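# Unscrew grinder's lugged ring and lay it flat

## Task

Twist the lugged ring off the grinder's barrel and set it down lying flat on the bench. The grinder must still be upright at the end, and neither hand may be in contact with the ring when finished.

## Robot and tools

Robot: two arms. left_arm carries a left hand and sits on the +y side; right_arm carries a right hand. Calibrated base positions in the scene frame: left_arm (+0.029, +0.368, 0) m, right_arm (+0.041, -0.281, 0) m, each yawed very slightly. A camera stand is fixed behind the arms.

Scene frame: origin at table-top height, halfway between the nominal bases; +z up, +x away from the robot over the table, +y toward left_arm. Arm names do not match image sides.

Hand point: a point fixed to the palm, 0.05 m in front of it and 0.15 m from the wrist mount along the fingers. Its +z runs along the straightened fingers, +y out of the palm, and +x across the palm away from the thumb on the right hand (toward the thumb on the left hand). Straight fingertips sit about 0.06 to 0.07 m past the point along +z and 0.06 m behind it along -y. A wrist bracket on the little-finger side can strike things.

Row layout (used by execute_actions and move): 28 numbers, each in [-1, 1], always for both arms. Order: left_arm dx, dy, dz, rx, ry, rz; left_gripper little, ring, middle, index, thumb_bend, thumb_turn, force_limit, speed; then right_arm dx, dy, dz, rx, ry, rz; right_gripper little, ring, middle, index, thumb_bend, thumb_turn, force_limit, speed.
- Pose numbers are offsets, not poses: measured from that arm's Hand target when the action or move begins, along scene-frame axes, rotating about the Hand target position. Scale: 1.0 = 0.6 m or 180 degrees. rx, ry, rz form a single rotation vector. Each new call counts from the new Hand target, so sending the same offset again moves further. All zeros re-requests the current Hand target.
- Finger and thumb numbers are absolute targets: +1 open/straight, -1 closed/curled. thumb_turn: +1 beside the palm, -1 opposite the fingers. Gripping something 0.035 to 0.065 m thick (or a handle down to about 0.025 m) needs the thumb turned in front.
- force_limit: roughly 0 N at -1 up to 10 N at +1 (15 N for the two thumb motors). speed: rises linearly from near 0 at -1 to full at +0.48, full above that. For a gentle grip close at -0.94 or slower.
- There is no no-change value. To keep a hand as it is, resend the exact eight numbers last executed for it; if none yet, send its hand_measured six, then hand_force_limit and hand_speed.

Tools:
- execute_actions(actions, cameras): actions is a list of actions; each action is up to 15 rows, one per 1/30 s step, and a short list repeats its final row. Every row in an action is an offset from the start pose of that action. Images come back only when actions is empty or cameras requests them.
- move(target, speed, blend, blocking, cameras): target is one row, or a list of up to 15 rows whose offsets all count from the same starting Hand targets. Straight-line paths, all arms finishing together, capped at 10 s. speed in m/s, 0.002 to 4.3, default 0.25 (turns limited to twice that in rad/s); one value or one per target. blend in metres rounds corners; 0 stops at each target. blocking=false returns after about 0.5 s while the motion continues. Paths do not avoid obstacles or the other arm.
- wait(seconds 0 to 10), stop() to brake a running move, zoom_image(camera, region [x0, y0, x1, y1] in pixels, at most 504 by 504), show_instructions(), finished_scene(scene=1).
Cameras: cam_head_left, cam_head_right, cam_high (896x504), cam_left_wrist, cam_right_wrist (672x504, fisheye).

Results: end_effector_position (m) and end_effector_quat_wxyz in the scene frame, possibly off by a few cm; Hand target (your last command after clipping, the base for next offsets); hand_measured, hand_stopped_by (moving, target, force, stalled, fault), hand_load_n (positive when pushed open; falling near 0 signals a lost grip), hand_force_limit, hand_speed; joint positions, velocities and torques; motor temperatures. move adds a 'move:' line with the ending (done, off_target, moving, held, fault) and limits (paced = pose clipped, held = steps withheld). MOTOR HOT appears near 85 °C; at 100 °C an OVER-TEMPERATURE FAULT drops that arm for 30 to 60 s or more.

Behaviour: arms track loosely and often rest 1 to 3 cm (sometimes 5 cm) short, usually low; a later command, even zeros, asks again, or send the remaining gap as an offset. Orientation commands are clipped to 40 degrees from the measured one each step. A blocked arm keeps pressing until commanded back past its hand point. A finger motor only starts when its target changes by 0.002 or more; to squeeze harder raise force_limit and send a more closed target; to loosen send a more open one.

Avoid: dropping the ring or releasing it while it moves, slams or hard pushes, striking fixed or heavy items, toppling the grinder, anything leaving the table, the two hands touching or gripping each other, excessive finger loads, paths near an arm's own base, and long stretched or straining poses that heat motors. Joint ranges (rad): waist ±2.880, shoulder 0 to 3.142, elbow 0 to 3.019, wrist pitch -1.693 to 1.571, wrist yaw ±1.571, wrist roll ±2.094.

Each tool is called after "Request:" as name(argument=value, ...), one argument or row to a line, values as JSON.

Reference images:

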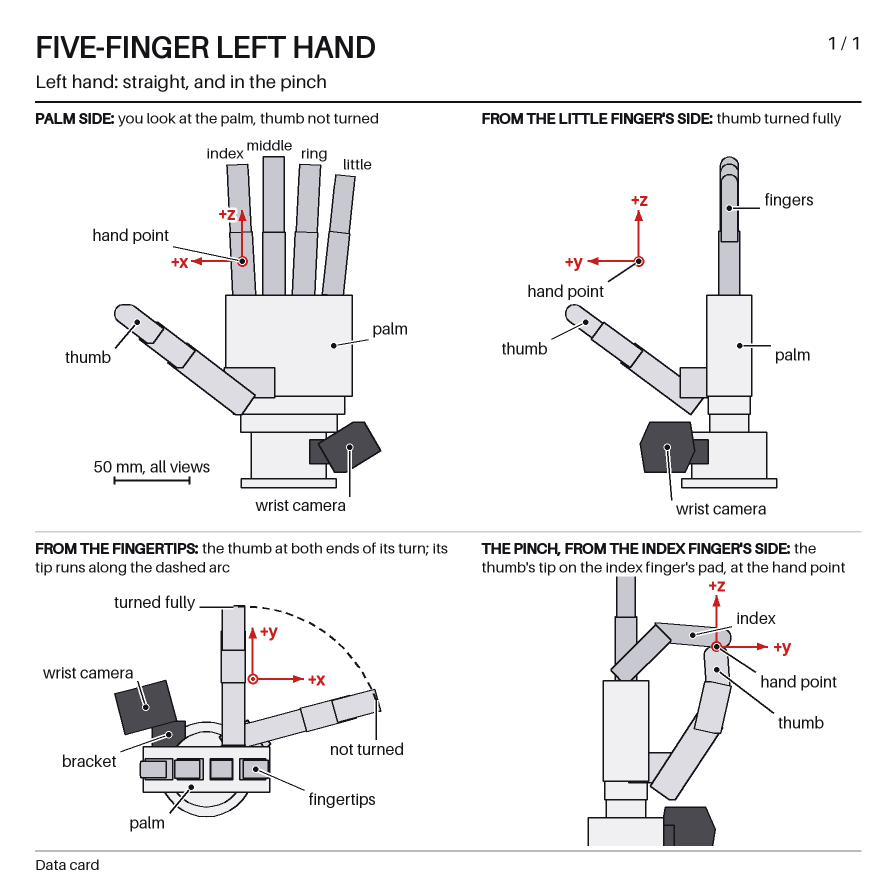

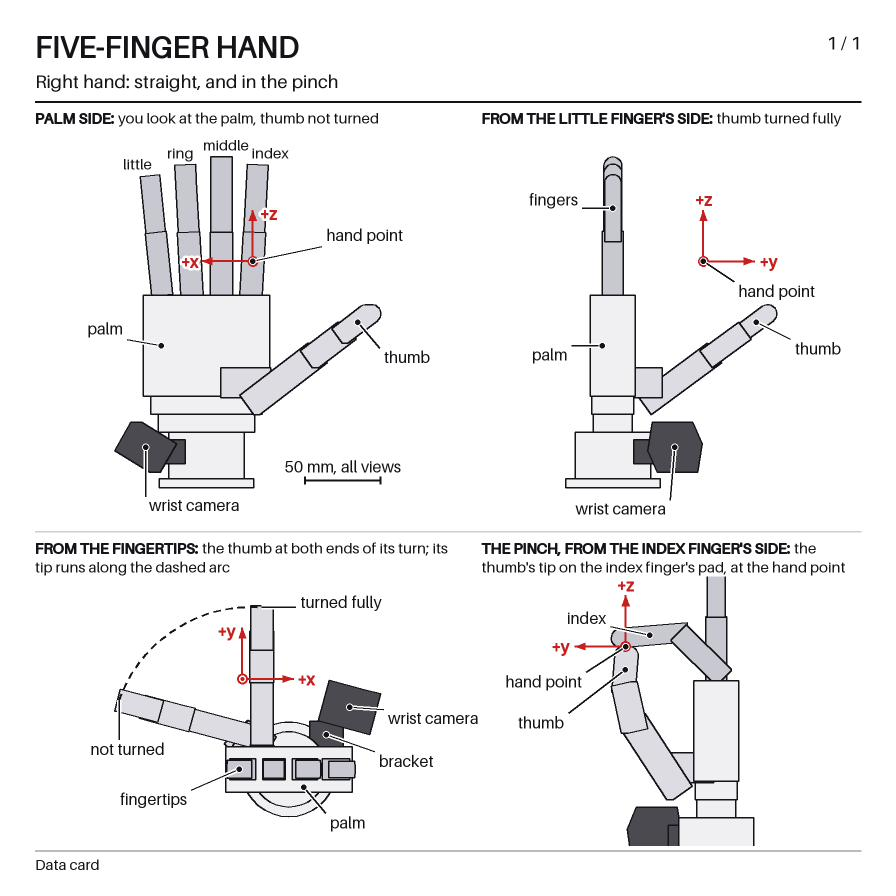

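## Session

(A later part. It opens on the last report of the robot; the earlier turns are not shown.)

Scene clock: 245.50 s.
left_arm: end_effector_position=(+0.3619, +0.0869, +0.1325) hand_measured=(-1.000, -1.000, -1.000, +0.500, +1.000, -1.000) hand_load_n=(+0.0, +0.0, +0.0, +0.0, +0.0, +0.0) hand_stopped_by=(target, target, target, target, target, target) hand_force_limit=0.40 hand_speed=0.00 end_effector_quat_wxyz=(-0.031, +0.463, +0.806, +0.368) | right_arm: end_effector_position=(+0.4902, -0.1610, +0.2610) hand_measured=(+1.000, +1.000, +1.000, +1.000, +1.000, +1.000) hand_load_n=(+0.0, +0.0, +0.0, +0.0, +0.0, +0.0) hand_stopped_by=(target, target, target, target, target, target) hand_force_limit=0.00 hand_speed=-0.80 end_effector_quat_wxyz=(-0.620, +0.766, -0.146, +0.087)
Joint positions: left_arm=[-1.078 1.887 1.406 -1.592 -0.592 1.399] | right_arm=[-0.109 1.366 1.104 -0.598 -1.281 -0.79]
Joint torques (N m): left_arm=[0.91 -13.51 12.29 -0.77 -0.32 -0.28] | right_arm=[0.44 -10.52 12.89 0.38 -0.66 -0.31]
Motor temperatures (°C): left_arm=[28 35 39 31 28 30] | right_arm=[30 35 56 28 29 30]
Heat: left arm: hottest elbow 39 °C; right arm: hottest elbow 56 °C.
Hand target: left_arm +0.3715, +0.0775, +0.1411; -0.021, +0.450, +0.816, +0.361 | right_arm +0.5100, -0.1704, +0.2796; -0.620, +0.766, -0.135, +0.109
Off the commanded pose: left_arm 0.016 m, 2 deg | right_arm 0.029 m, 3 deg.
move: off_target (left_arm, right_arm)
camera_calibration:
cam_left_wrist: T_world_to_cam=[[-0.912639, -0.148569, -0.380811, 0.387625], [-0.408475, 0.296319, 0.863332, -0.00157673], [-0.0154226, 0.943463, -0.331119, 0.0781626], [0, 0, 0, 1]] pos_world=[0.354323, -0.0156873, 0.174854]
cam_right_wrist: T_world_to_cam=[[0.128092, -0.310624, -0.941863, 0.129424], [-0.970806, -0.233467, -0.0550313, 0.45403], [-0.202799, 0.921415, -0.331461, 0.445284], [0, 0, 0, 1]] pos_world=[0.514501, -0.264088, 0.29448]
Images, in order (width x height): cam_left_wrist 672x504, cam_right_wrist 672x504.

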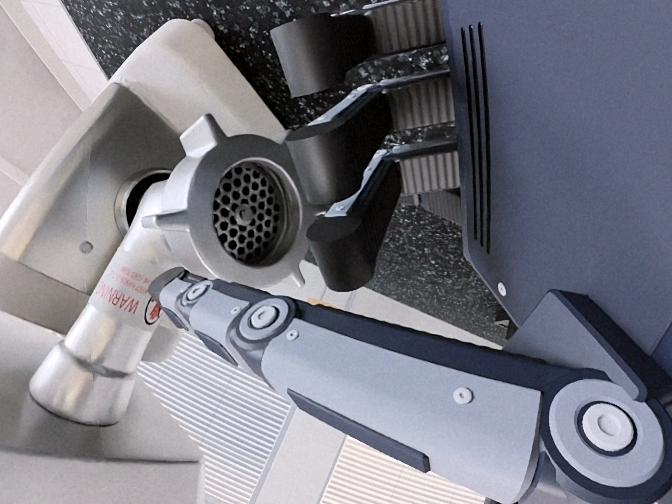

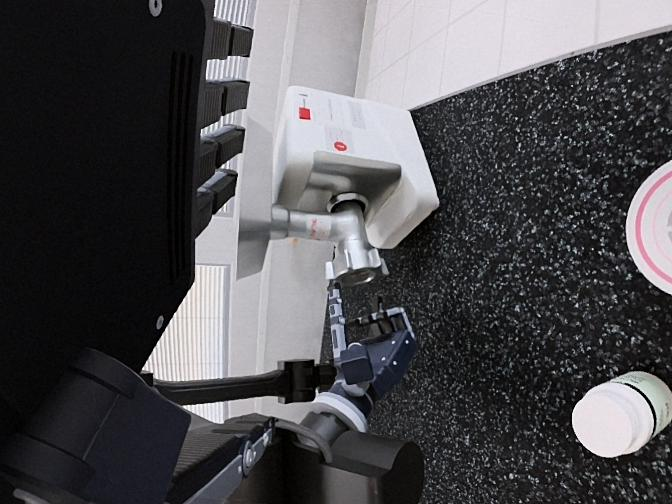

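Request:
move(
  target=[
    [0.0431,0.0355,0.002,0,0,0,-1,-1,-1,0.5,1,-1,0.4,0.0,0,0,0,0,0,0,1,1,1,1,1,1,0,-0.8],
    [0.0431,0.0355,0.0015,0,0,0,-1,-1,-1,0.1,1,-1,0.45,-0.85,0,0,0,0,0,0,1,1,1,1,1,1,0,-0.8],
    [0.0437,0.0563,-0.0223,-0.1757,-0.1449,0,-1,-1,-1,0.1,1,-1,0.45,-0.85,0,0,0,0,0,0,1,1,1,1,1,1,0,-0.8],
    [0.0428,0.0513,-0.0290,-0.3472,-0.2862,0,-1,-1,-1,0.1,1,-1,0.45,-0.85,0,0,0,0,0,0,1,1,1,1,1,1,0,-0.8],
    [0.0428,0.0468,-0.0263,-0.5101,-0.4206,0,-1,-1,-1,0.1,1,-1,0.45,-0.85,0,0,0,0,0,0,1,1,1,1,1,1,0,-0.8],
    [0.0338,0.0394,-0.0263,-0.5101,-0.4206,0,-1,-1,-1,0.1,1,-1,0.45,-0.85,0,0,0,0,0,0,1,1,1,1,1,1,0,-0.8],
  ],
  speed=[0.15,0.1,0.4,0.4,0.4,0.05],
  blend=[0,0,0.02,0.02,0.003,0],
  cameras=["cam_right_wrist"],
)

Request:
zoom_image(
  camera="cam_right_wrist",
  region=[310, 220, 410, 320],
)

Scene clock: 251.93 s.
left_arm: end_effector_position=(+0.3963, +0.0991, +0.1267) hand_measured=(-1.000, -1.000, -1.000, +0.294, +1.000, -1.000) hand_load_n=(+0.0, +0.0, +0.0, +1.5, +0.0, +0.0) hand_stopped_by=(target, target, target, force, target, target) hand_force_limit=0.45 hand_speed=-0.85 end_effector_quat_wxyz=(+0.734, +0.037, +0.667, -0.119) | right_arm: end_effector_position=(+0.4902, -0.1610, +0.2610) hand_measured=(+1.000, +1.000, +1.000, +1.000, +1.000, +1.000) hand_load_n=(+0.0, +0.5, +0.0, +0.0, +0.0, +0.0) hand_stopped_by=(target, target, target, target, target, target) hand_force_limit=0.00 hand_speed=-0.80 end_effector_quat_wxyz=(-0.620, +0.766, -0.146, +0.087)
Joint positions: left_arm=[-1.064 1.706 0.434 1.429 -0.824 1.582] | right_arm=[-0.109 1.366 1.104 -0.598 -1.281 -0.79]
Joint torques (N m): left_arm=[-0.79 -8.12 3.37 2.89 -0.12 0.18] | right_arm=[0.56 -10.7 12.89 0.29 -0.69 -0.3]
Motor temperatures (°C): left_arm=[28 35 39 31 28 30] | right_arm=[30 35 56 28 29 30]
Heat: left arm: hottest elbow 39 °C; right arm: hottest elbow 56 °C.
Hand target: left_arm +0.3918, +0.1011, +0.1254; +0.736, +0.044, +0.666, -0.113 | right_arm +0.5100, -0.1704, +0.2796; -0.620, +0.766, -0.135, +0.109
Off the commanded pose: left_arm 0.005 m, 1 deg | right_arm 0.029 m, 3 deg.
move: off_target (right_arm); target 2's new numbers were sent with left_arm's hand 0.015 m and 2 deg from that target
camera_calibration:
cam_right_wrist: T_world_to_cam=[[0.128092, -0.310624, -0.941863, 0.129424], [-0.970806, -0.233467, -0.0550313, 0.45403], [-0.202799, 0.921415, -0.331461, 0.445284], [0, 0, 0, 1]] pos_world=[0.514501, -0.264088, 0.29448]
Images, in order (width x height): cam_right_wrist 672x504.

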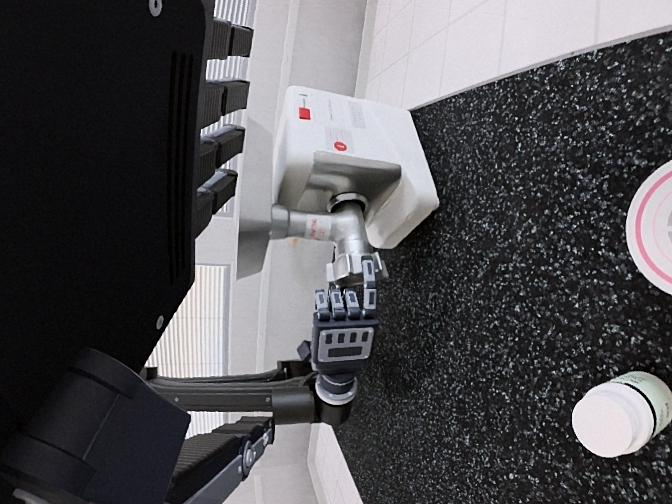

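Scaled by 5.040 from the camera's 672x504 image, which has a finer 960x720 frame.

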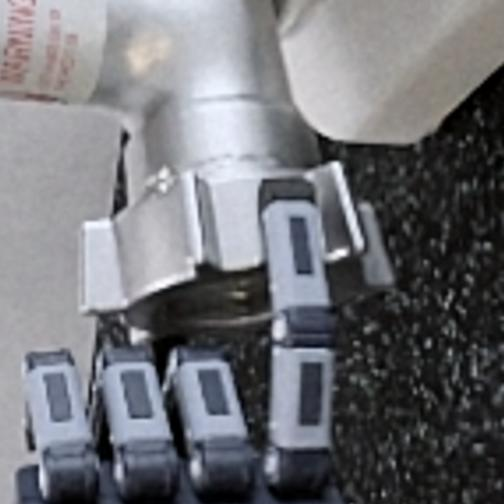

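Request:
move(
  target=[0.0,0.0,0,0,0,0,-1,-1,-1,0.02,1,-1,0.7,-0.9,0,0,0,0,0,0,1,1,1,1,1,1,0,-0.8],
  speed=0.05,
  cameras=["cam_left_wrist","cam_right_wrist"],
)

Request:
zoom_image(
  camera="cam_right_wrist",
  region=[310, 220, 410, 320],
)

Request:
zoom_image(
  camera="cam_left_wrist",
  region=[120, 60, 440, 380],
)

Scene clock: 252.90 s.
left_arm: end_effector_position=(+0.3963, +0.0967, +0.1268) hand_measured=(-1.000, -1.000, -1.000, +0.242, +1.000, -1.000) hand_load_n=(+0.0, +0.0, +0.0, +8.5, +0.0, +1.5) hand_stopped_by=(target, target, target, force, target, target) hand_force_limit=0.70 hand_speed=-0.90 end_effector_quat_wxyz=(+0.734, +0.041, +0.667, -0.122) | right_arm: end_effector_position=(+0.4902, -0.1610, +0.2610) hand_measured=(+1.000, +1.000, +1.000, +1.000, +1.000, +1.000) hand_load_n=(+0.0, +0.0, +0.0, +0.0, +0.0, -0.5) hand_stopped_by=(target, target, target, target, target, target) hand_force_limit=0.00 hand_speed=-0.80 end_effector_quat_wxyz=(-0.620, +0.766, -0.146, +0.087)
Joint positions: left_arm=[-1.065 1.707 0.434 1.431 -0.813 1.582] | right_arm=[-0.109 1.366 1.104 -0.598 -1.281 -0.79]
Joint torques (N m): left_arm=[-0.79 -8.29 3.43 2.88 -0.52 0.2] | right_arm=[0.44 -10.7 12.88 0.32 -0.67 -0.3]
Motor temperatures (°C): left_arm=[28 35 39 31 28 30] | right_arm=[30 35 56 28 29 30]
Heat: left arm: hottest elbow 39 °C; right arm: hottest elbow 56 °C.
Hand target: left_arm +0.3917, +0.1011, +0.1254; +0.736, +0.044, +0.666, -0.113 | right_arm +0.5100, -0.1704, +0.2796; -0.620, +0.766, -0.135, +0.109
Off the commanded pose: left_arm 0.006 m, 1 deg | right_arm 0.029 m, 3 deg.
move: off_target (right_arm)
camera_calibration:
cam_left_wrist: T_world_to_cam=[[-0.282246, -0.943984, -0.17097, 0.218804], [-0.419378, 0.281695, -0.863001, 0.239088], [0.86282, -0.171878, -0.475394, -0.154352], [0, 0, 0, 1]] pos_world=[0.295203, 0.112668, 0.170364]
cam_right_wrist: T_world_to_cam=[[0.128092, -0.310624, -0.941863, 0.129424], [-0.970806, -0.233467, -0.0550313, 0.45403], [-0.202799, 0.921415, -0.331461, 0.445284], [0, 0, 0, 1]] pos_world=[0.514501, -0.264088, 0.29448]
Images, in order (width x height): cam_left_wrist 672x504, cam_right_wrist 672x504.

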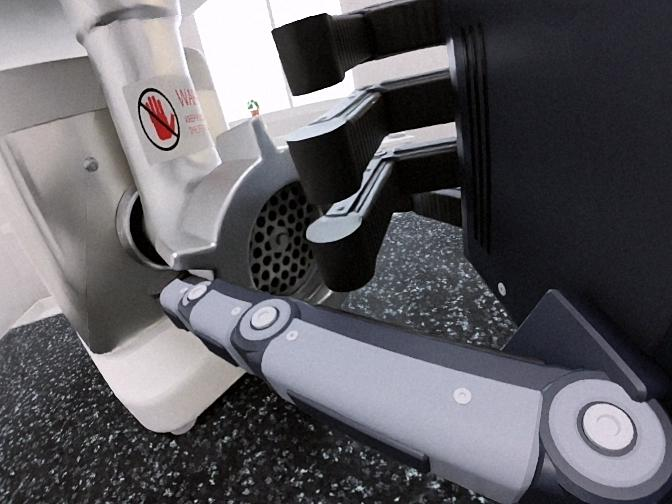

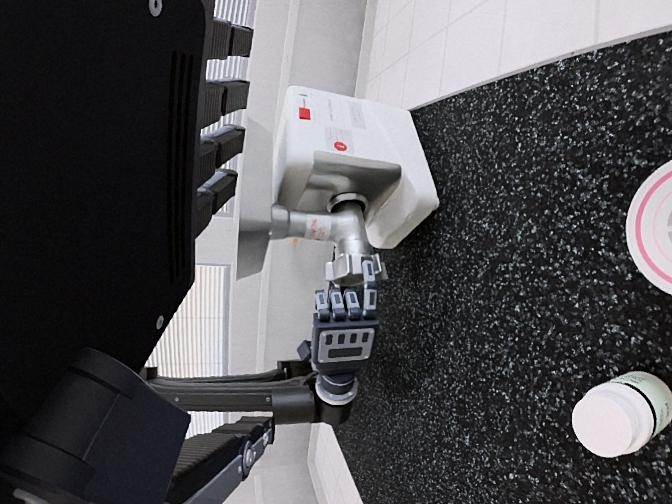

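Scaled by 5.040 from the camera's 672x504 image, which has a finer 960x720 frame.

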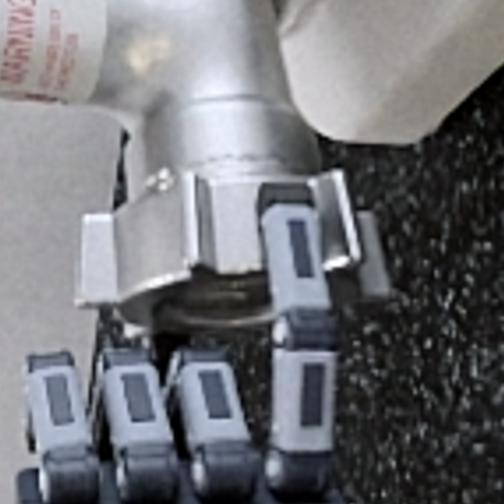

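Scaled by 1.575 from the camera's 672x504 image, which has a finer 960x720 frame.

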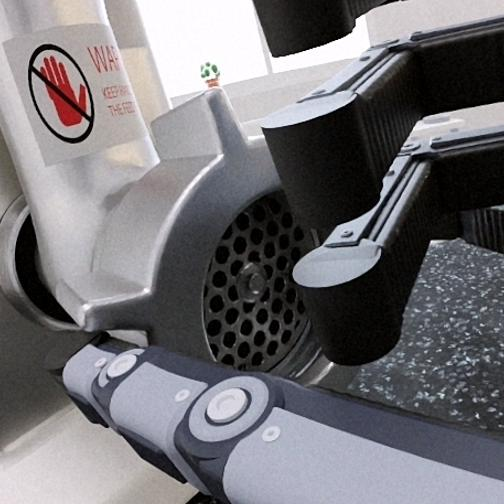

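Request:
move(
  target=[-0.0257,-0.0212,0.0,0,0,0,-1,-1,-1,0.02,1,-1,0.7,-0.9,0,0,0,0,0,0,1,1,1,1,1,1,0,-0.8],
  speed=0.06,
  cameras=["cam_left_wrist","cam_right_wrist"],
)

Request:
zoom_image(
  camera="cam_right_wrist",
  region=[310, 220, 410, 320],
)

Request:
zoom_image(
  camera="cam_left_wrist",
  region=[120, 60, 440, 380],
)

Scene clock: 256.23 s.
left_arm: end_effector_position=(+0.3845, +0.0885, +0.1281) hand_measured=(-1.000, -1.000, -1.000, +0.242, +1.000, -1.000) hand_load_n=(+0.0, +0.0, +0.0, +7.0, +0.0, +0.0) hand_stopped_by=(target, target, target, force, target, target) hand_force_limit=0.70 hand_speed=-0.90 end_effector_quat_wxyz=(+0.736, +0.035, +0.666, -0.119) | right_arm: end_effector_position=(+0.4902, -0.1610, +0.2610) hand_measured=(+1.000, +1.000, +1.000, +1.000, +1.000, +1.000) hand_load_n=(+0.0, +0.0, +0.0, +0.0, +0.0, +0.0) hand_stopped_by=(target, target, target, target, target, target) hand_force_limit=0.00 hand_speed=-0.80 end_effector_quat_wxyz=(-0.620, +0.766, -0.146, +0.087)
Joint positions: left_arm=[-1.112 1.714 0.445 1.441 -0.872 1.595] | right_arm=[-0.109 1.366 1.104 -0.598 -1.281 -0.79]
Joint torques (N m): left_arm=[-1.79 -8.12 3.41 2.73 -0.48 0.22] | right_arm=[0.67 -10.7 12.89 0.36 -0.67 -0.31]
Motor temperatures (°C): left_arm=[28 35 39 31 28 30] | right_arm=[30 35 56 28 29 29]
Heat: left arm: hottest elbow 39 °C; right arm: hottest elbow 56 °C.
Hand target: left_arm +0.3763, +0.0885, +0.1253; +0.736, +0.044, +0.666, -0.113 | right_arm +0.5100, -0.1704, +0.2796; -0.620, +0.766, -0.135, +0.109
Off the commanded pose: left_arm 0.009 m, 1 deg | right_arm 0.029 m, 3 deg.
move: off_target (right_arm)
camera_calibration:
cam_left_wrist: T_world_to_cam=[[-0.269471, -0.948605, -0.165935, 0.202775], [-0.421598, 0.271127, -0.865301, 0.239564], [0.865818, -0.163215, -0.472991, -0.147098], [0, 0, 0, 1]] pos_world=[0.283001, 0.103392, 0.171367]
cam_right_wrist: T_world_to_cam=[[0.128092, -0.310624, -0.941863, 0.129424], [-0.970806, -0.233467, -0.0550313, 0.45403], [-0.202799, 0.921415, -0.331461, 0.445284], [0, 0, 0, 1]] pos_world=[0.514501, -0.264088, 0.29448]
Images, in order (width x height): cam_left_wrist 672x504, cam_right_wrist 672x504.

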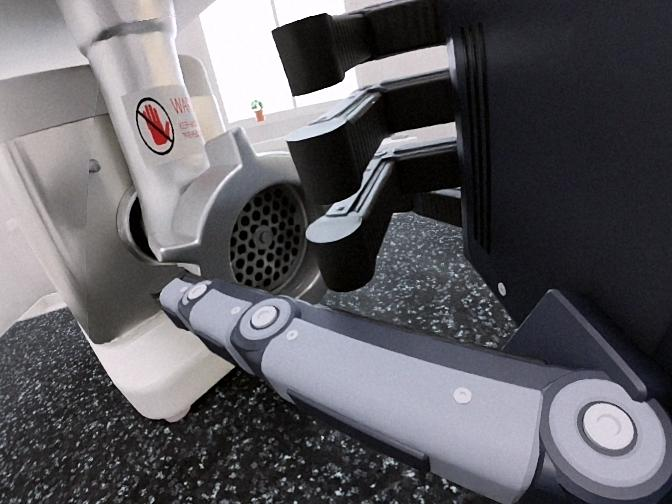

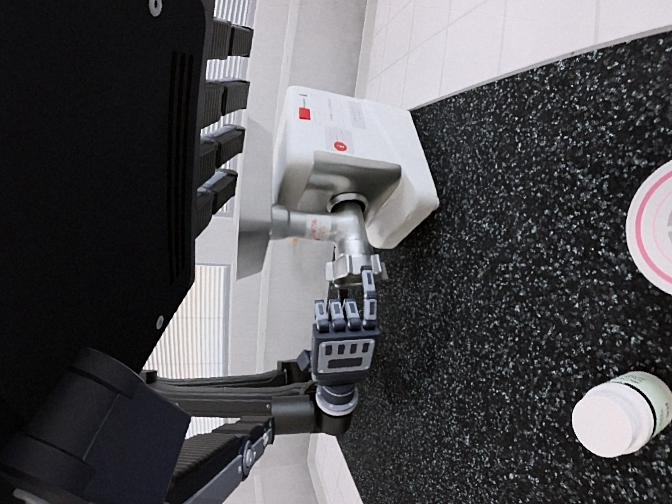

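Scaled by 5.040 from the camera's 672x504 image, which has a finer 960x720 frame.

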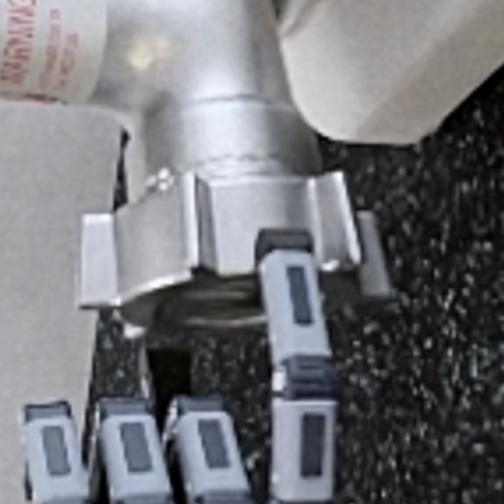

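Scaled by 1.575 from the camera's 672x504 image, which has a finer 960x720 frame.

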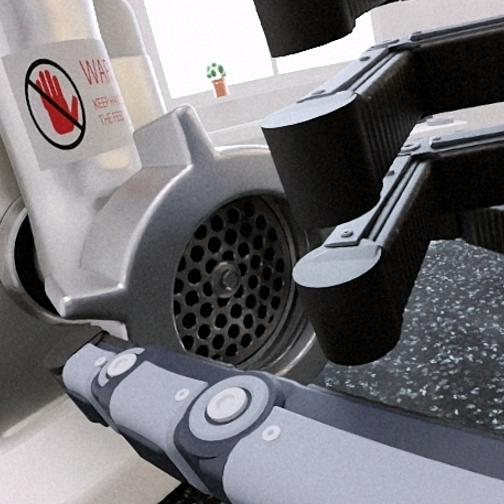

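Request:
move(
  target=[0.0,0.0,0,0,0,0,-1,-1,-1,0.5,1,-1,0.4,-0.5,0,0,0,0,0,0,1,1,1,1,1,1,0,-0.8],
  speed=0.1,
  cameras=["cam_left_wrist","cam_right_wrist"],
)

Request:
zoom_image(
  camera="cam_right_wrist",
  region=[320, 230, 395, 290],
)

Request:
zoom_image(
  camera="cam_left_wrist",
  region=[120, 60, 440, 380],
)

Scene clock: 257.57 s.
left_arm: end_effector_position=(+0.3803, +0.0885, +0.1272) hand_measured=(-1.000, -1.000, -1.000, +0.500, +1.000, -1.000) hand_load_n=(+0.5, +0.0, +0.0, +0.0, +0.0, +0.5) hand_stopped_by=(target, target, target, target, target, target) hand_force_limit=0.40 hand_speed=-0.50 end_effector_quat_wxyz=(+0.735, +0.038, +0.667, -0.114) | right_arm: end_effector_position=(+0.4902, -0.1610, +0.2610) hand_measured=(+1.000, +1.000, +1.000, +1.000, +1.000, +1.000) hand_load_n=(+0.0, +0.0, +0.0, +0.0, +0.0, +0.0) hand_stopped_by=(target, target, target, target, target, target) hand_force_limit=0.00 hand_speed=-0.80 end_effector_quat_wxyz=(-0.620, +0.766, -0.146, +0.087)
Joint positions: left_arm=[-1.125 1.714 0.442 1.442 -0.888 1.605] | right_arm=[-0.109 1.366 1.104 -0.598 -1.281 -0.79]
Joint torques (N m): left_arm=[-0.79 -8.18 3.59 2.8 0.07 0.12] | right_arm=[0.5 -10.58 12.86 0.34 -0.65 -0.3]
Motor temperatures (°C): left_arm=[28 35 39 31 28 30] | right_arm=[30 35 56 28 29 29]
Heat: left arm: hottest elbow 39 °C; right arm: hottest elbow 56 °C.
Hand target: left_arm +0.3764, +0.0885, +0.1254; +0.736, +0.044, +0.666, -0.112 | right_arm +0.5100, -0.1704, +0.2796; -0.620, +0.766, -0.135, +0.109
Off the commanded pose: left_arm 0.004 m, 1 deg | right_arm 0.029 m, 3 deg.
move: off_target (right_arm)
camera_calibration:
cam_left_wrist: T_world_to_cam=[[-0.266072, -0.947745, -0.176026, 0.20134], [-0.424049, 0.279069, -0.86157, 0.236901], [0.865672, -0.154596, -0.476143, -0.144248], [0, 0, 0, 1]] pos_world=[0.2789, 0.102406, 0.170866]
cam_right_wrist: T_world_to_cam=[[0.128092, -0.310624, -0.941863, 0.129424], [-0.970806, -0.233467, -0.0550313, 0.45403], [-0.202799, 0.921415, -0.331461, 0.445284], [0, 0, 0, 1]] pos_world=[0.514501, -0.264088, 0.29448]
Images, in order (width x height): cam_left_wrist 672x504, cam_right_wrist 672x504.

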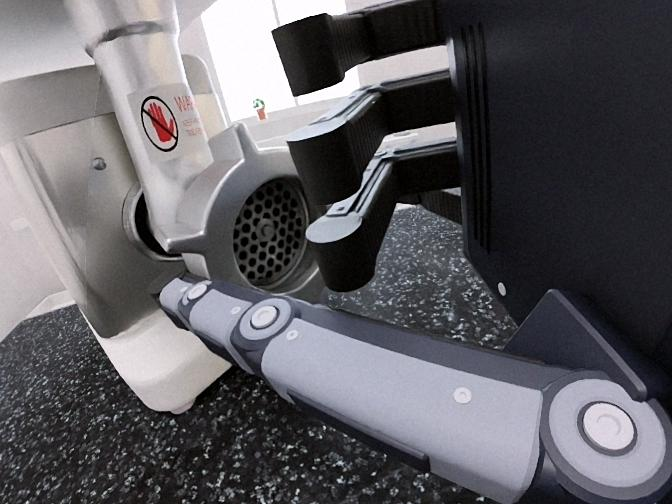

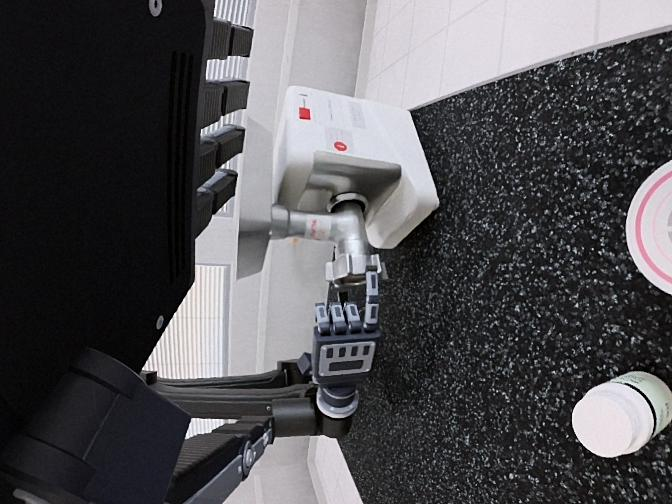

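Scaled by 6.720 from the camera's 672x504 image, which has a finer 960x720 frame.

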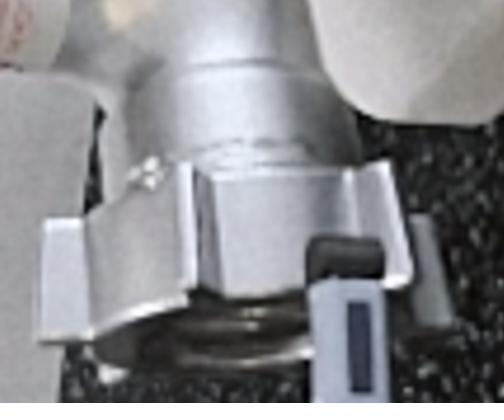

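Scaled by 1.575 from the camera's 672x504 image, which has a finer 960x720 frame.

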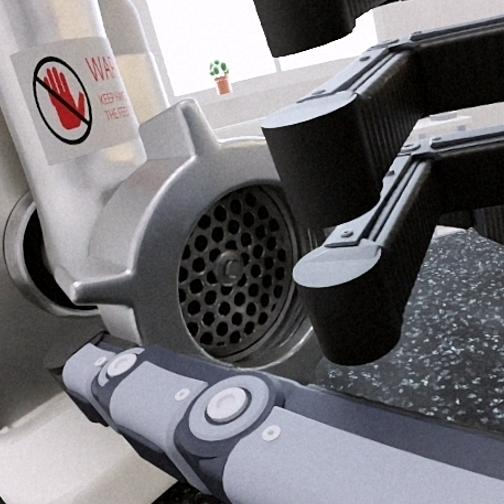

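Request:
wait(
  seconds=0.1,
  cameras=["cam_head_right","cam_head_left","cam_high"],
)

Request:
zoom_image(
  camera="cam_head_right",
  region=[330, 200, 450, 300],
)

Request:
zoom_image(
  camera="cam_head_left",
  region=[430, 240, 520, 310],
)

Scene clock: 258.70 s.
left_arm: end_effector_position=(+0.3803, +0.0885, +0.1272) hand_measured=(-1.000, -1.000, -1.000, +0.500, +1.000, -1.000) hand_load_n=(+0.0, +0.0, +0.0, +0.0, +0.0, +0.0) hand_stopped_by=(target, target, target, target, target, target) hand_force_limit=0.40 hand_speed=-0.50 end_effector_quat_wxyz=(+0.735, +0.038, +0.667, -0.114) | right_arm: end_effector_position=(+0.4902, -0.1610, +0.2610) hand_measured=(+1.000, +1.000, +1.000, +1.000, +1.000, +1.000) hand_load_n=(+0.0, +0.0, +0.0, +0.0, +0.0, +0.0) hand_stopped_by=(target, target, target, target, target, target) hand_force_limit=0.00 hand_speed=-0.80 end_effector_quat_wxyz=(-0.620, +0.766, -0.146, +0.087)
Joint positions: left_arm=[-1.125 1.714 0.442 1.442 -0.888 1.606] | right_arm=[-0.109 1.366 1.104 -0.598 -1.281 -0.79]
Joint torques (N m): left_arm=[-0.79 -8.12 3.6 2.8 0.07 0.12] | right_arm=[0.56 -10.58 12.92 0.32 -0.66 -0.31]
Motor temperatures (°C): left_arm=[28 35 39 31 28 30] | right_arm=[30 35 56 28 29 29]
Heat: left arm: hottest elbow 39 °C; right arm: hottest elbow 56 °C.
Hand target: left_arm +0.3764, +0.0885, +0.1253; +0.736, +0.044, +0.666, -0.113 | right_arm +0.5100, -0.1704, +0.2796; -0.620, +0.766, -0.135, +0.109
Off the commanded pose: left_arm 0.004 m, 1 deg | right_arm 0.029 m, 3 deg.
wait: 0.10 s; at rest from the start
Images, in order (width x height): cam_head_left 896x504, cam_head_right 896x504, cam_high 896x504.

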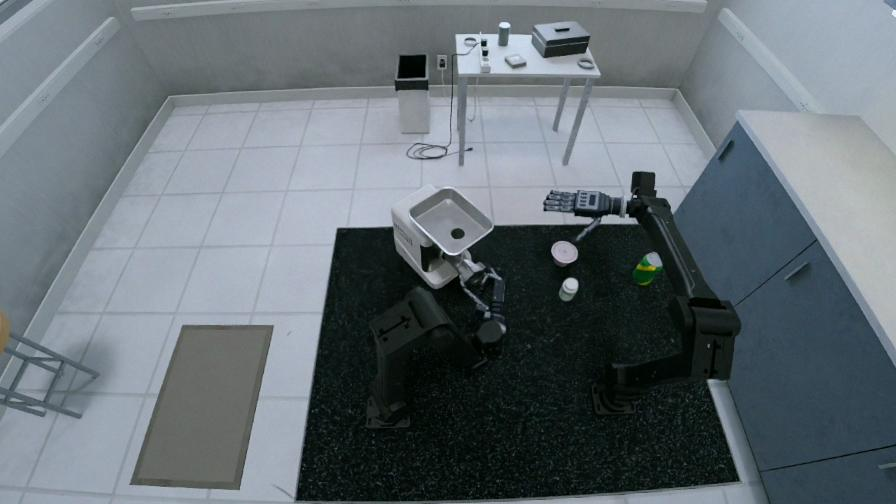

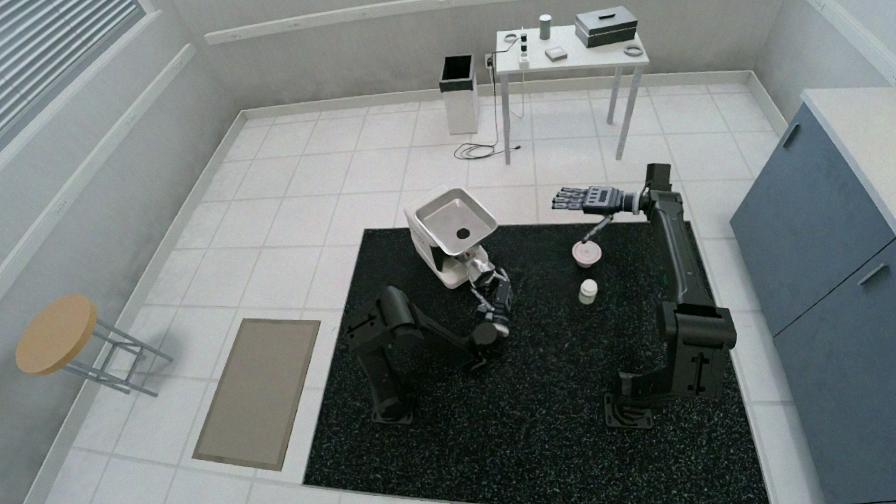

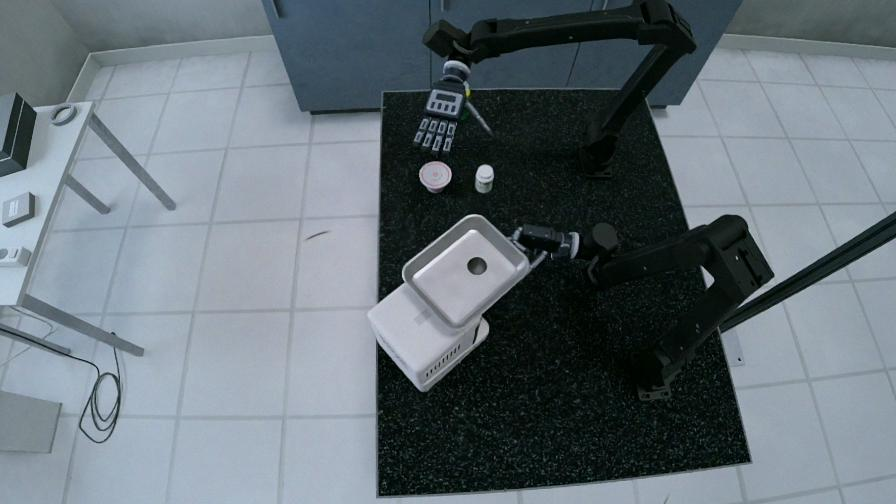

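Scaled by 4.200 from the camera's 896x504 image, which has a finer 1280x720 frame.

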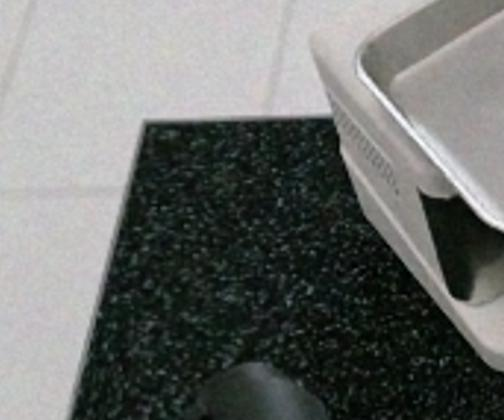

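Scaled by 5.600 from the camera's 896x504 image, which has a finer 1280x720 frame.

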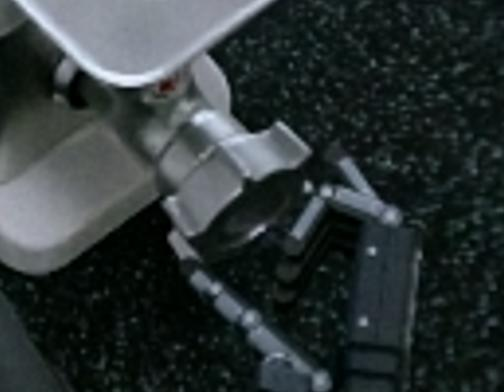

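Request:
wait(
  seconds=0.05,
  cameras=["cam_head_right","cam_head_left"],
)

Request:
zoom_image(
  camera="cam_head_right",
  region=[450, 245, 520, 305],
)

Request:
zoom_image(
  camera="cam_head_left",
  region=[445, 250, 495, 290],
)

Scene clock: 259.03 s.
left_arm: end_effector_position=(+0.3803, +0.0885, +0.1272) hand_measured=(-1.000, -1.000, -1.000, +0.500, +1.000, -1.000) hand_load_n=(+0.0, +0.0, +0.0, +0.0, +0.0, +0.0) hand_stopped_by=(target, target, target, target, target, target) hand_force_limit=0.40 hand_speed=-0.50 end_effector_quat_wxyz=(+0.735, +0.038, +0.667, -0.114) | right_arm: end_effector_position=(+0.4902, -0.1610, +0.2610) hand_measured=(+1.000, +1.000, +1.000, +1.000, +1.000, +1.000) hand_load_n=(+0.0, +0.0, +0.0, +0.0, +0.0, +0.0) hand_stopped_by=(target, target, target, target, target, target) hand_force_limit=0.00 hand_speed=-0.80 end_effector_quat_wxyz=(-0.620, +0.766, -0.146, +0.087)
Joint positions: left_arm=[-1.125 1.714 0.442 1.442 -0.888 1.606] | right_arm=[-0.109 1.366 1.104 -0.598 -1.281 -0.79]
Joint torques (N m): left_arm=[-0.85 -8.12 3.6 2.8 0.06 0.13] | right_arm=[0.73 -10.7 12.92 0.38 -0.67 -0.29]
Motor temperatures (°C): left_arm=[28 35 39 31 28 30] | right_arm=[30 35 56 28 29 29]
Heat: left arm: hottest elbow 39 °C; right arm: hottest elbow 56 °C.
Hand target: left_arm +0.3764, +0.0885, +0.1253; +0.736, +0.044, +0.666, -0.113 | right_arm +0.5100, -0.1704, +0.2796; -0.620, +0.766, -0.135, +0.109
Off the commanded pose: left_arm 0.004 m, 1 deg | right_arm 0.029 m, 3 deg.
wait: 0.07 s; at rest from the start
Images, in order (width x height): cam_head_left 896x504, cam_head_right 896x504.

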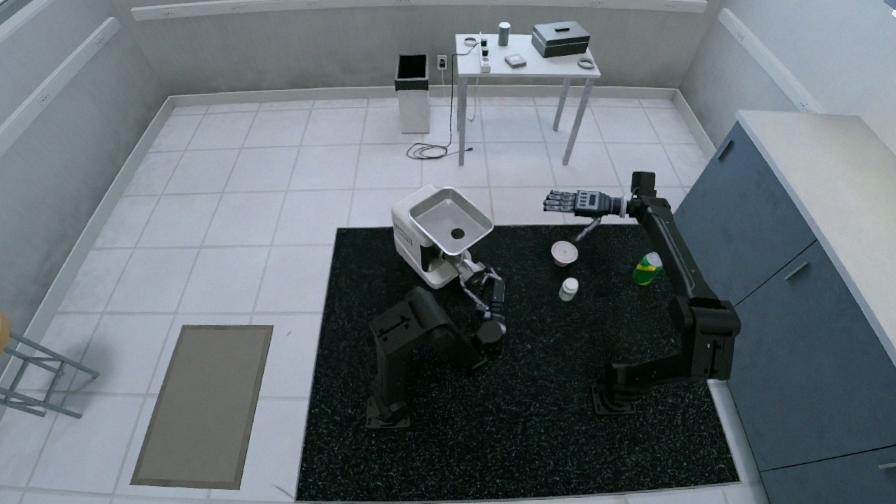

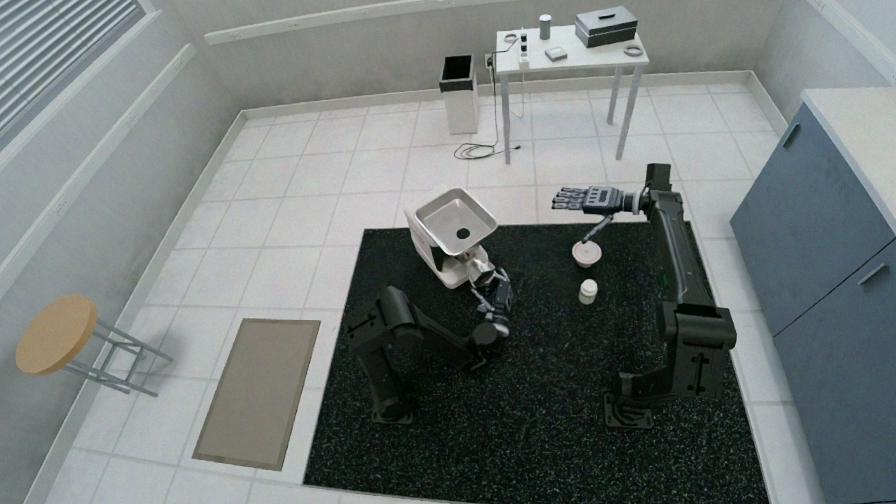

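Scaled by 7.200 from the camera's 896x504 image, which has a finer 1280x720 frame.

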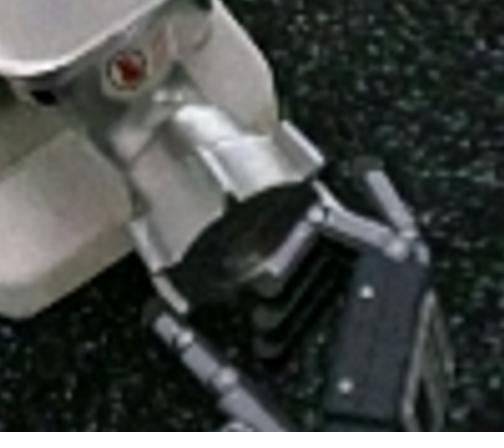

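Scaled by 10.080 from the camera's 896x504 image, which has a finer 1280x720 frame.

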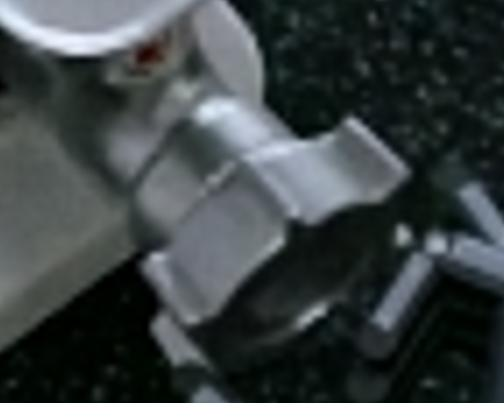

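Request:
move(
  target=[
    [-0.0310,-0.0200,0.0,0,0,0,-1,-1,-1,0.5,1,-1,0.4,-0.5,0,0,0,0,0,0,1,1,1,1,1,1,0,-0.8],
    [-0.0310,-0.0200,0.0,0,0,0,-1,-1,0.6,0.5,1,-1,0.4,0.0,0,0,0,0,0,0,1,1,1,1,1,1,0,-0.8],
  ],
  speed=0.1,
  cameras=["cam_left_wrist","cam_right_wrist"],
)

Request:
zoom_image(
  camera="cam_right_wrist",
  region=[310, 220, 410, 320],
)

Request:
zoom_image(
  camera="cam_left_wrist",
  region=[120, 60, 440, 380],
)

Scene clock: 263.20 s.
left_arm: end_effector_position=(+0.3600, +0.0794, +0.1252) hand_measured=(-1.000, -1.000, +0.600, +0.500, +1.000, -1.000) hand_load_n=(+0.0, +0.0, +0.0, +0.0, +0.0, +0.5) hand_stopped_by=(target, target, target, target, target, target) hand_force_limit=0.40 hand_speed=0.00 end_effector_quat_wxyz=(+0.734, +0.041, +0.669, -0.112) | right_arm: end_effector_position=(+0.4902, -0.1610, +0.2610) hand_measured=(+1.000, +1.000, +1.000, +1.000, +1.000, +1.000) hand_load_n=(+0.0, +0.0, +0.0, +0.0, +0.0, -0.5) hand_stopped_by=(target, target, target, target, target, target) hand_force_limit=0.00 hand_speed=-0.80 end_effector_quat_wxyz=(-0.620, +0.766, -0.146, +0.087)
Joint positions: left_arm=[-1.192 1.724 0.442 1.459 -0.954 1.626] | right_arm=[-0.109 1.366 1.104 -0.598 -1.281 -0.79]
Joint torques (N m): left_arm=[-0.79 -8.06 4.34 2.73 0.09 0.11] | right_arm=[0.67 -10.7 12.88 0.36 -0.67 -0.3]
Motor temperatures (°C): left_arm=[28 35 38 31 28 30] | right_arm=[30 35 56 28 29 29]
Heat: left arm: hottest elbow 38 °C; right arm: hottest elbow 56 °C.
Hand target: left_arm +0.3577, +0.0764, +0.1255; +0.736, +0.044, +0.666, -0.113 | right_arm +0.5100, -0.1704, +0.2796; -0.620, +0.766, -0.135, +0.109
Off the commanded pose: left_arm 0.004 m, 1 deg | right_arm 0.029 m, 3 deg.
move: off_target (right_arm)
camera_calibration:
cam_left_wrist: T_world_to_cam=[[-0.266799, -0.946225, -0.182964, 0.187998], [-0.426159, 0.286106, -0.858214, 0.228899], [0.864411, -0.150998, -0.479575, -0.128404], [0, 0, 0, 1]] pos_world=[0.258699, 0.0930101, 0.169262]
cam_right_wrist: T_world_to_cam=[[0.128092, -0.310624, -0.941863, 0.129424], [-0.970806, -0.233467, -0.0550313, 0.45403], [-0.202799, 0.921415, -0.331461, 0.445284], [0, 0, 0, 1]] pos_world=[0.514501, -0.264088, 0.29448]
Images, in order (width x height): cam_left_wrist 672x504, cam_right_wrist 672x504.

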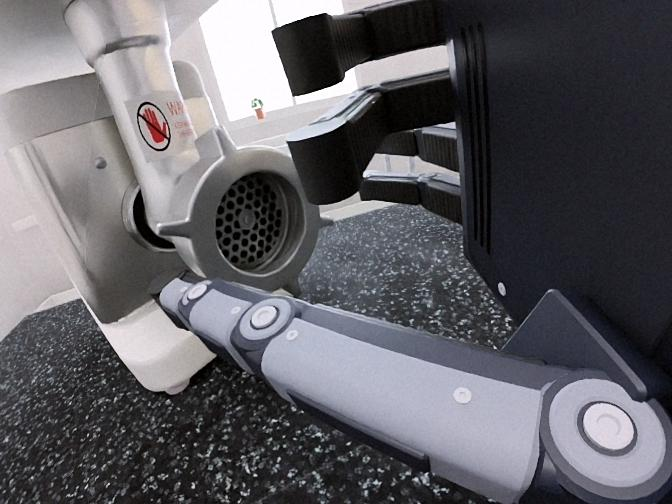

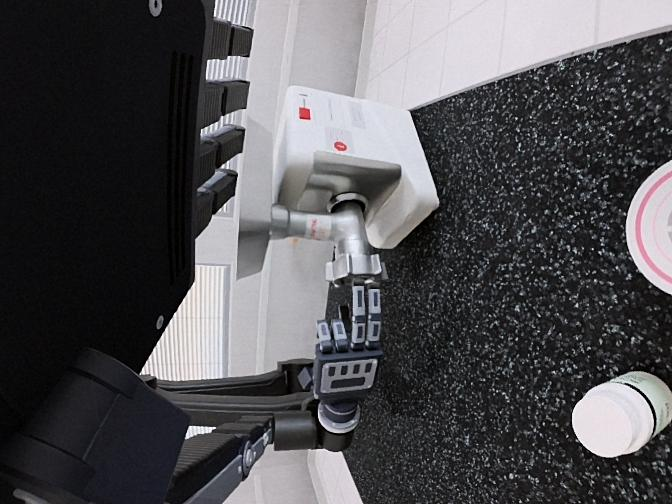

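Scaled by 5.040 from the camera's 672x504 image, which has a finer 960x720 frame.

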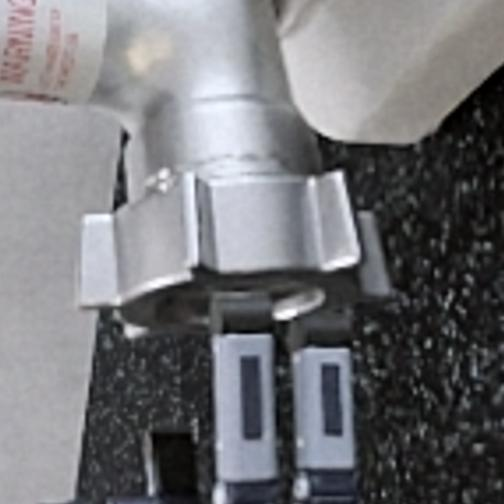

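Scaled by 1.575 from the camera's 672x504 image, which has a finer 960x720 frame.

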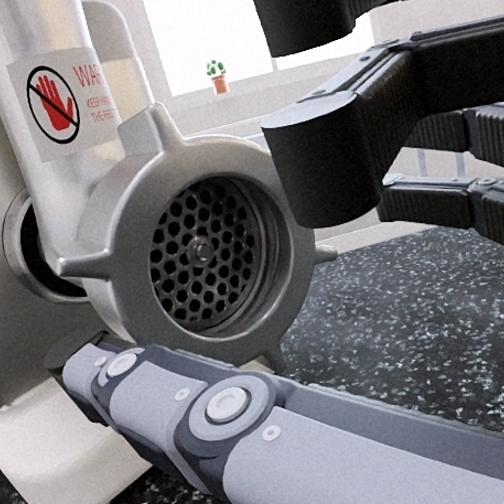

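Request:
move(
  target=[
    [0.0,0.0,0.0,0,0,0,-1,-1,-1,0.5,1,-1,0.4,0.0,0,0,0,0,0,0,1,1,1,1,1,1,0,-0.8],
    [0.0145,-0.0053,0.0260,0.5097,0.4202,0,-1,-1,-1,0.5,1,-1,0.4,0.0,0,0,0,0,0,0,1,1,1,1,1,1,0,-0.8],
  ],
  speed=[0.1,0.5],
  cameras=["cam_left_wrist","cam_right_wrist"],
)

Request:
zoom_image(
  camera="cam_right_wrist",
  region=[310, 220, 410, 320],
)

Request:
zoom_image(
  camera="cam_left_wrist",
  region=[120, 80, 360, 320],
)

Scene clock: 273.10 s.
left_arm: end_effector_position=(+0.3560, +0.0834, +0.1326) hand_measured=(-1.000, -1.000, -1.000, +0.500, +1.000, -1.000) hand_load_n=(+0.0, +0.0, +0.0, +0.0, +0.0, +0.0) hand_stopped_by=(target, target, target, target, target, target) hand_force_limit=0.40 hand_speed=0.00 end_effector_quat_wxyz=(-0.027, +0.456, +0.810, +0.368) | right_arm: end_effector_position=(+0.4902, -0.1610, +0.2610) hand_measured=(+1.000, +1.000, +1.000, +1.000, +1.000, +1.000) hand_load_n=(+0.0, +0.0, +0.0, +0.0, +0.0, +0.0) hand_stopped_by=(target, target, target, target, target, target) hand_force_limit=0.00 hand_speed=-0.80 end_effector_quat_wxyz=(-0.620, +0.766, -0.146, +0.087)
Joint positions: left_arm=[-1.09 1.891 1.411 -1.599 -0.587 1.368] | right_arm=[-0.109 1.366 1.104 -0.598 -1.281 -0.79]
Joint torques (N m): left_arm=[0.73 -13.51 12.3 -0.79 -0.32 -0.11] | right_arm=[0.62 -10.52 12.89 0.35 -0.67 -0.31]
Motor temperatures (°C): left_arm=[28 35 38 31 28 30] | right_arm=[30 35 56 28 29 29]
Heat: left arm: hottest elbow 38 °C; right arm: hottest elbow 56 °C.
Hand target: left_arm +0.3664, +0.0732, +0.1409; -0.020, +0.450, +0.817, +0.361 | right_arm +0.5100, -0.1704, +0.2796; -0.620, +0.766, -0.135, +0.109
Off the commanded pose: left_arm 0.017 m, 2 deg | right_arm 0.029 m, 3 deg.
move: off_target (left_arm, right_arm)
camera_calibration:
cam_left_wrist: T_world_to_cam=[[-0.905914, -0.162357, -0.391101, 0.381822], [-0.422832, 0.296501, 0.856329, 0.00294291], [-0.0230693, 0.941131, -0.337254, 0.0852187], [0, 0, 0, 1]] pos_world=[0.349109, -0.019083, 0.175551]
cam_right_wrist: T_world_to_cam=[[0.128092, -0.310624, -0.941863, 0.129424], [-0.970806, -0.233467, -0.0550313, 0.45403], [-0.202799, 0.921415, -0.331461, 0.445284], [0, 0, 0, 1]] pos_world=[0.514501, -0.264088, 0.29448]
Images, in order (width x height): cam_left_wrist 672x504, cam_right_wrist 672x504.

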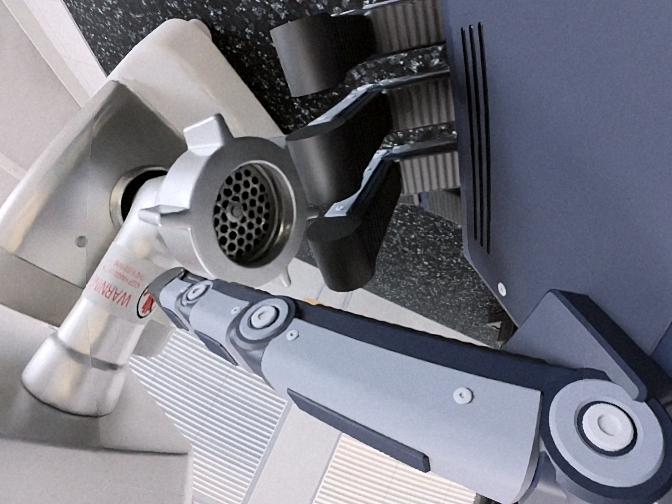

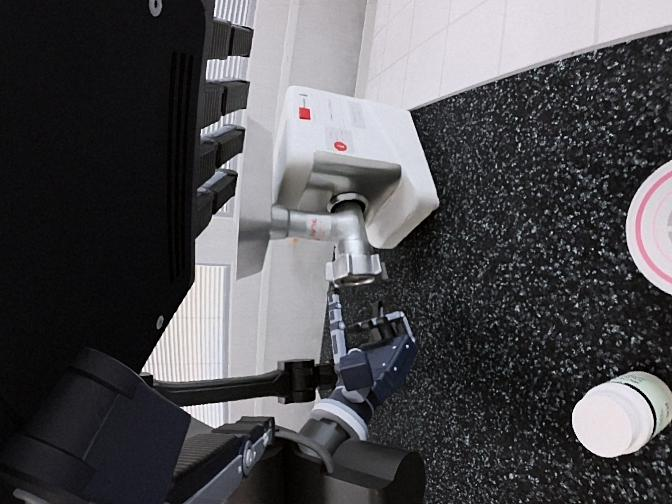

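Scaled by 5.040 from the camera's 672x504 image, which has a finer 960x720 frame.

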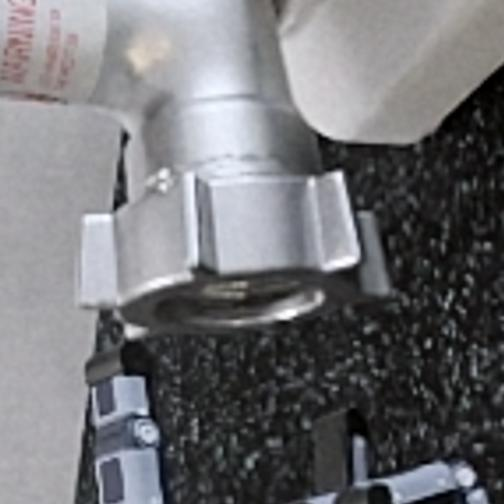

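Scaled by 2.100 from the camera's 672x504 image, which has a finer 960x720 frame.

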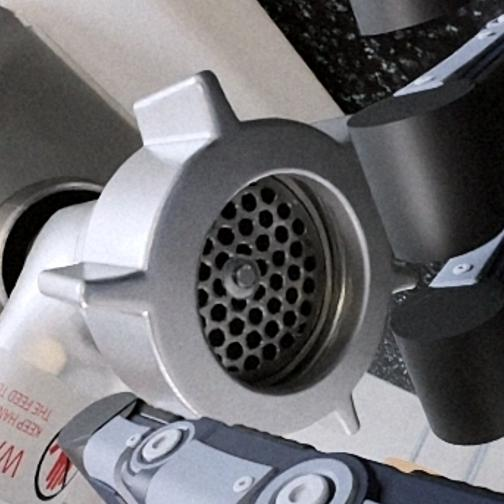

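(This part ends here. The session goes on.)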